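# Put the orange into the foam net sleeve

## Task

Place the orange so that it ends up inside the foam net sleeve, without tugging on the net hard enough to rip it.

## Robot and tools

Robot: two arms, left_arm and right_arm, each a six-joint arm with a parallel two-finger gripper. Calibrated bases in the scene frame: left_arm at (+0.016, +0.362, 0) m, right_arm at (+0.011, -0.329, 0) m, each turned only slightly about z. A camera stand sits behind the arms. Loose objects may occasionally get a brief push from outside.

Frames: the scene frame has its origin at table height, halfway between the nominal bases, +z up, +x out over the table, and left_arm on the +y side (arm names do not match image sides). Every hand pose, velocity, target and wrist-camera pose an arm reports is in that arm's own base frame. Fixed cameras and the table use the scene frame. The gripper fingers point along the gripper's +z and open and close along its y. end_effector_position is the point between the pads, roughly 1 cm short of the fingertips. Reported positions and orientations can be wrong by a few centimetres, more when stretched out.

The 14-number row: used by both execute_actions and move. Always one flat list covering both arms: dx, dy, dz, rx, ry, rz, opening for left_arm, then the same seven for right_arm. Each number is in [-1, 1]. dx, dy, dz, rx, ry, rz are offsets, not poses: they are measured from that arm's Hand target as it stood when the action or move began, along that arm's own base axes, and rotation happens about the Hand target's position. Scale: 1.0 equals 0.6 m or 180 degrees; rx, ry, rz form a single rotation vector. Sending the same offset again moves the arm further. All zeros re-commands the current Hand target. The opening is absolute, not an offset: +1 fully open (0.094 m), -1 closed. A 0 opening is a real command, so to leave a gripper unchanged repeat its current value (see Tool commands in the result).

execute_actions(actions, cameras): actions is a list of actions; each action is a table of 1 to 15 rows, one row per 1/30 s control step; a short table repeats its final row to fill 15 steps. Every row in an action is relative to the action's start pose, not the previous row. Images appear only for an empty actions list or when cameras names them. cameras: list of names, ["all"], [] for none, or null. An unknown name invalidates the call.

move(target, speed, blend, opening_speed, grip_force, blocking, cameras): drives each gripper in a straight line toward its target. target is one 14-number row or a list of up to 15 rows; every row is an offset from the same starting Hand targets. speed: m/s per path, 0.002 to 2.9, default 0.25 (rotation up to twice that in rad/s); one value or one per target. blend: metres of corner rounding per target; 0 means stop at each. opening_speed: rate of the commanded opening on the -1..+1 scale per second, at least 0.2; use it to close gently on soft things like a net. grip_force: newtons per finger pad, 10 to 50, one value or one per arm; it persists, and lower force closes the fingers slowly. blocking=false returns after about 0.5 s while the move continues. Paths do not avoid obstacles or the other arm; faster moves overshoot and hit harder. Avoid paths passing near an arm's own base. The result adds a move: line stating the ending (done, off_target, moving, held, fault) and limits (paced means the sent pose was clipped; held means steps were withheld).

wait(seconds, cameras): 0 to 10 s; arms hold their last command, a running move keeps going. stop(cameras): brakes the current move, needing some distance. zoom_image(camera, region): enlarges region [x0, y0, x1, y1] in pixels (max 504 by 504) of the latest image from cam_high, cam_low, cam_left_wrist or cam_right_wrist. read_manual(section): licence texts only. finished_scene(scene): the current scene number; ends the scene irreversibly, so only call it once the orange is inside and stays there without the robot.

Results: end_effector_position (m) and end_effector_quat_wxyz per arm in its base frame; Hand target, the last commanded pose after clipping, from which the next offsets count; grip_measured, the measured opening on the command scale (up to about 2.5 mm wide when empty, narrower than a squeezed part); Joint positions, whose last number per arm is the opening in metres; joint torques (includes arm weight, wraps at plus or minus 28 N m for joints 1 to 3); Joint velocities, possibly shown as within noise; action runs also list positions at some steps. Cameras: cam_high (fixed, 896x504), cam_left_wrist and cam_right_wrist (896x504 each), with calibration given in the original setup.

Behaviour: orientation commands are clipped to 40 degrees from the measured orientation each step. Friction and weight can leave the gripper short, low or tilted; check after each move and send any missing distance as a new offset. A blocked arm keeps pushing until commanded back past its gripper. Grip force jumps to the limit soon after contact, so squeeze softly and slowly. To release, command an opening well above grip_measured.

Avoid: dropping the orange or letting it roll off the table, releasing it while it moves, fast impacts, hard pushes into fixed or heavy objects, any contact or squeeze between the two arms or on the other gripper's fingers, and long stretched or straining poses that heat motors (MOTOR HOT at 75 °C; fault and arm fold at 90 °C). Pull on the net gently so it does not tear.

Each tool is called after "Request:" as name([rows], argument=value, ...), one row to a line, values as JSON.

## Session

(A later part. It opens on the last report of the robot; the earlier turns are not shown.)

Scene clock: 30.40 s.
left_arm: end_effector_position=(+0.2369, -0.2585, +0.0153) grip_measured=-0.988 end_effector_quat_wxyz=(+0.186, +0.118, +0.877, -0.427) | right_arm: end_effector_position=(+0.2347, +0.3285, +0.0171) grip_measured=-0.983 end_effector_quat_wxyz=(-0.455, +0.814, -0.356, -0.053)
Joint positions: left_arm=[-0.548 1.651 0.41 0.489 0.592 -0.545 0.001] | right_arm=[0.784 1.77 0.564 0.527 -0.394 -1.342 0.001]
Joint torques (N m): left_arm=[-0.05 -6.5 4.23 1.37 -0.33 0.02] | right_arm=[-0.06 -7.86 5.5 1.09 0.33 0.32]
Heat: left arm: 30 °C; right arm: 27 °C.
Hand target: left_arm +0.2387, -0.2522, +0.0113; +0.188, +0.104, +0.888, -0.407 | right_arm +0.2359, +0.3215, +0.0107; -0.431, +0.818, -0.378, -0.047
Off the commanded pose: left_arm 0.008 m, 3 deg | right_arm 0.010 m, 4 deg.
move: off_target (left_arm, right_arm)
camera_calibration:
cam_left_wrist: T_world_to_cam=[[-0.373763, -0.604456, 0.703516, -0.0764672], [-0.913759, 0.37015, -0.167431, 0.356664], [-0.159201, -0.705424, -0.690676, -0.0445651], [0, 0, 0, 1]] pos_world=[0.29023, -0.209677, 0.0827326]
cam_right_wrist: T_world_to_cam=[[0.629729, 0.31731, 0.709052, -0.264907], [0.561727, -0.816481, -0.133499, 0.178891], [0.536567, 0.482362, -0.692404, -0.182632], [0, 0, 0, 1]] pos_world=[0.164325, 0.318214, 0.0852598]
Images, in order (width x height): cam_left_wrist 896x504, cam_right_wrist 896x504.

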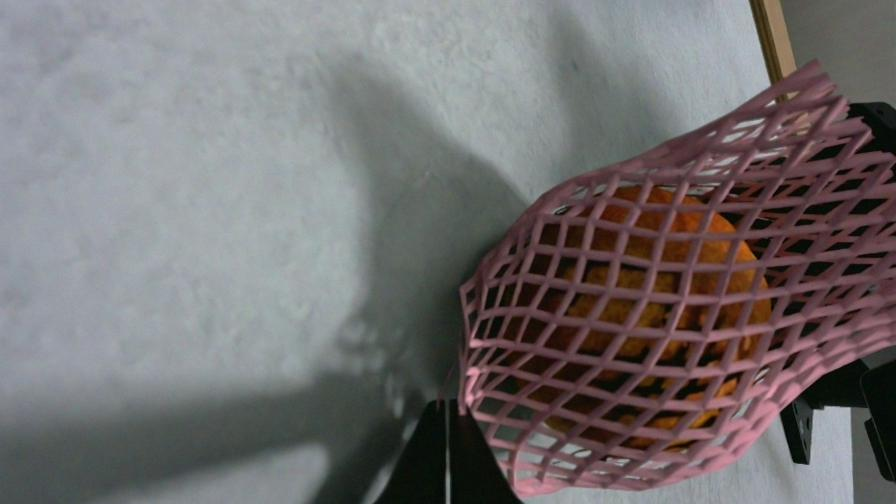

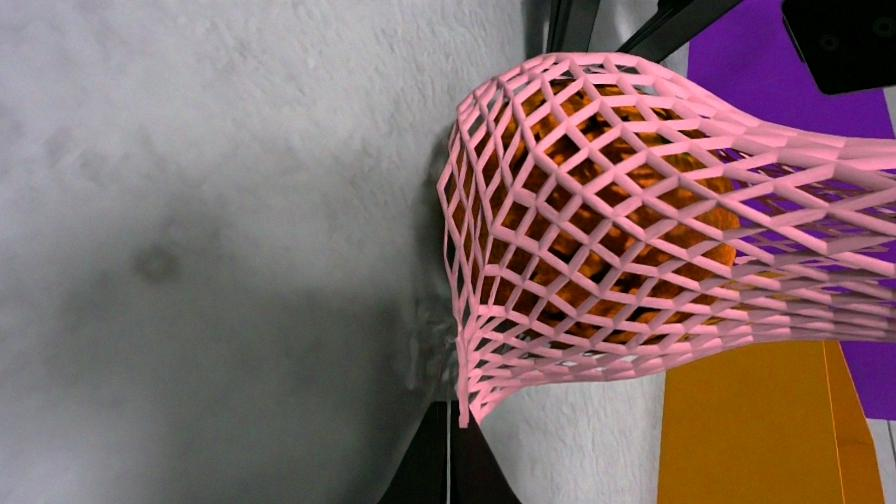

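Request:
move(target=[0,0,0.006,0,0,0,-0.72,0,0,0.006,0,0,0,-0.72], opening_speed=0.4, cameras=["all"])

Scene clock: 31.43 s.
left_arm: end_effector_position=(+0.2362, -0.2535, +0.0122) grip_measured=-0.722 end_effector_quat_wxyz=(+0.183, +0.109, +0.886, -0.413) | right_arm: end_effector_position=(+0.2327, +0.3231, +0.0132) grip_measured=-0.722 end_effector_quat_wxyz=(-0.439, +0.819, -0.366, -0.053)
Joint positions: left_arm=[-0.548 1.633 0.41 0.444 0.566 -0.545 0.013] | right_arm=[0.784 1.756 0.564 0.478 -0.379 -1.341 0.013]
Joint torques (N m): left_arm=[-0.09 -6.45 4.75 1.53 -0.06 0.02] | right_arm=[0.03 -7.92 6.05 1.29 0.16 0.23]
Heat: left arm: 30 °C; right arm: 27 °C.
Hand target: left_arm +0.2387, -0.2522, +0.0150; +0.188, +0.104, +0.888, -0.407 | right_arm +0.2359, +0.3215, +0.0142; -0.430, +0.818, -0.378, -0.047
Off the commanded pose: left_arm 0.004 m, 1 deg | right_arm 0.004 m, 2 deg.
move: done
camera_calibration:
cam_left_wrist: T_world_to_cam=[[-0.352784, -0.63194, 0.690069, -0.0832479], [-0.922734, 0.357323, -0.144506, 0.352223], [-0.155258, -0.68773, -0.709171, -0.0396171], [0, 0, 0, 1]] pos_world=[0.289489, -0.205711, 0.08025]
cam_right_wrist: T_world_to_cam=[[0.646504, 0.331192, 0.687273, -0.267258], [0.549711, -0.826888, -0.118631, 0.181141], [0.529009, 0.454498, -0.716646, -0.17058], [0, 0, 0, 1]] pos_world=[0.163447, 0.315825, 0.0829231]

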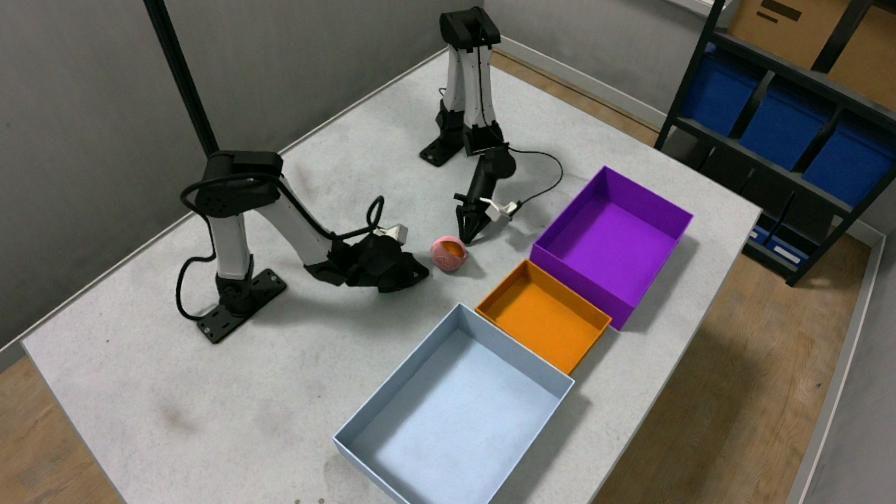

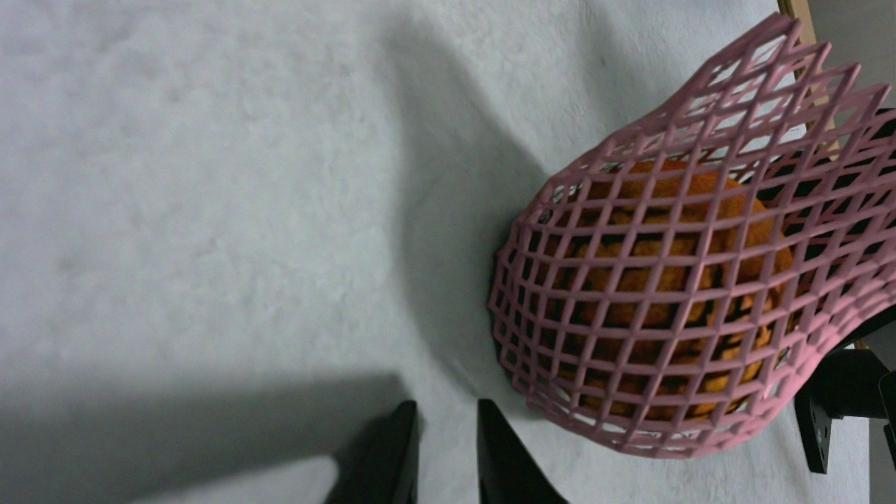

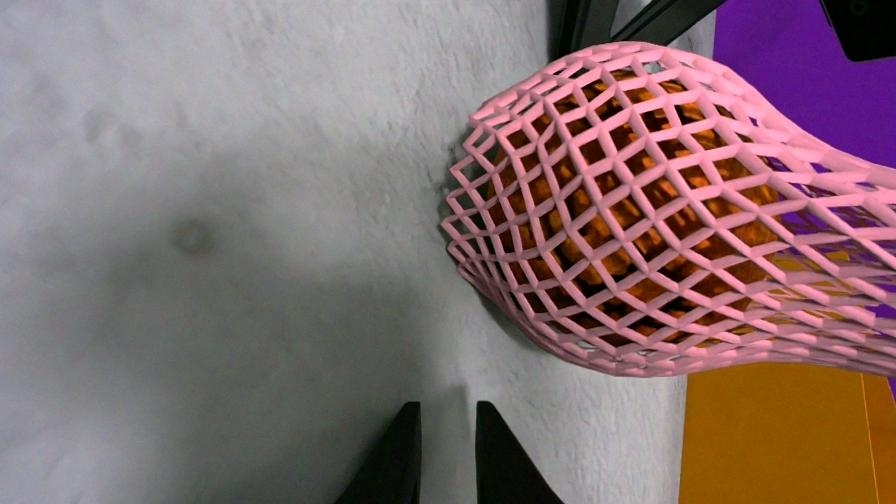

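Request:
move(target=[-0.03,0.08,0.06,0,0,0,-0.72,-0.03,-0.08,0.06,0,0,0,-0.72], speed=0.12, cameras=["all"])

Scene clock: 33.13 s.
left_arm: end_effector_position=(+0.2216, -0.2045, +0.0471) grip_measured=-0.722 end_effector_quat_wxyz=(+0.184, +0.098, +0.891, -0.404) | right_arm: end_effector_position=(+0.2219, +0.2773, +0.0516) grip_measured=-0.721 end_effector_quat_wxyz=(-0.433, +0.816, -0.380, -0.043)
Joint positions: left_arm=[-0.389 1.298 0.377 0.055 0.649 -0.416 0.013] | right_arm=[0.7 1.442 0.486 0.212 -0.41 -1.388 0.013]
Joint torques (N m): left_arm=[0.36 -4.51 5.33 1.54 0.32 0.17] | right_arm=[-0.83 -5.81 4.59 1.58 -0.23 0.07]
Heat: left arm: 30 °C; right arm: 27 °C.
Hand target: left_arm +0.2207, -0.2042, +0.0509; +0.187, +0.104, +0.888, -0.407 | right_arm +0.2179, +0.2735, +0.0503; -0.431, +0.818, -0.378, -0.047
Off the commanded pose: left_arm 0.004 m, 1 deg | right_arm 0.006 m, 1 deg.
move: done
camera_calibration:
cam_left_wrist: T_world_to_cam=[[-0.33157, -0.651677, 0.682187, -0.0898577], [-0.932435, 0.336442, -0.131805, 0.323583], [-0.143622, -0.679797, -0.7192, 0.016144], [0, 0, 0, 1]] pos_world=[0.274244, -0.15645, 0.115561]
cam_right_wrist: T_world_to_cam=[[0.658095, 0.320977, 0.681091, -0.270876], [0.521736, -0.846603, -0.105144, 0.164708], [0.542865, 0.424544, -0.72461, -0.110832], [0, 0, 0, 1]] pos_world=[0.152495, 0.27344, 0.121499]

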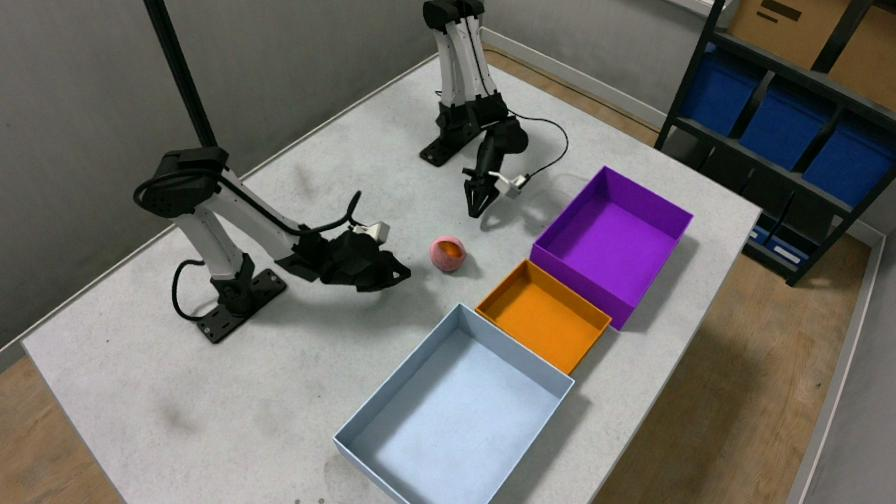

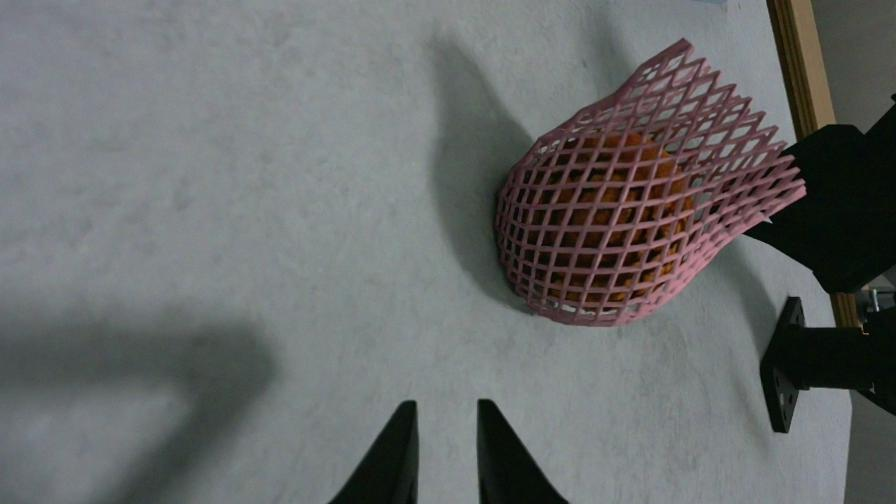

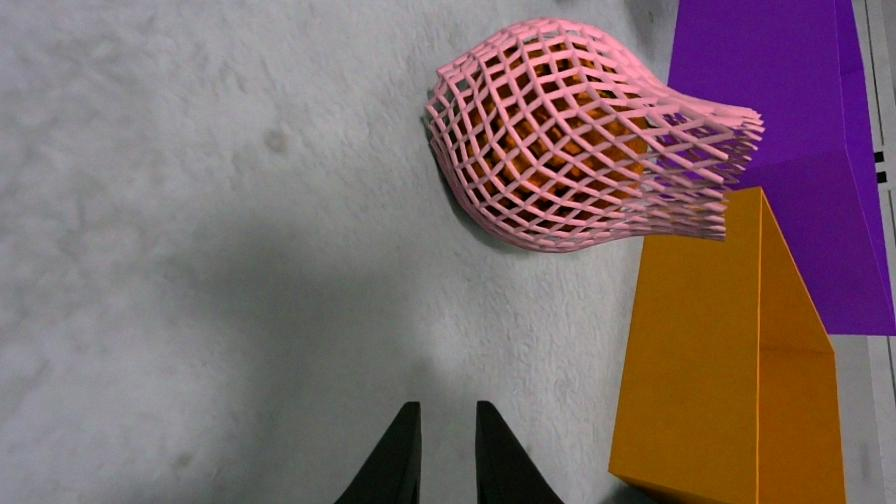

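Stable; the orange is inside.

Request:
finished_scene(scene=1)

The scene is finished: the task was done.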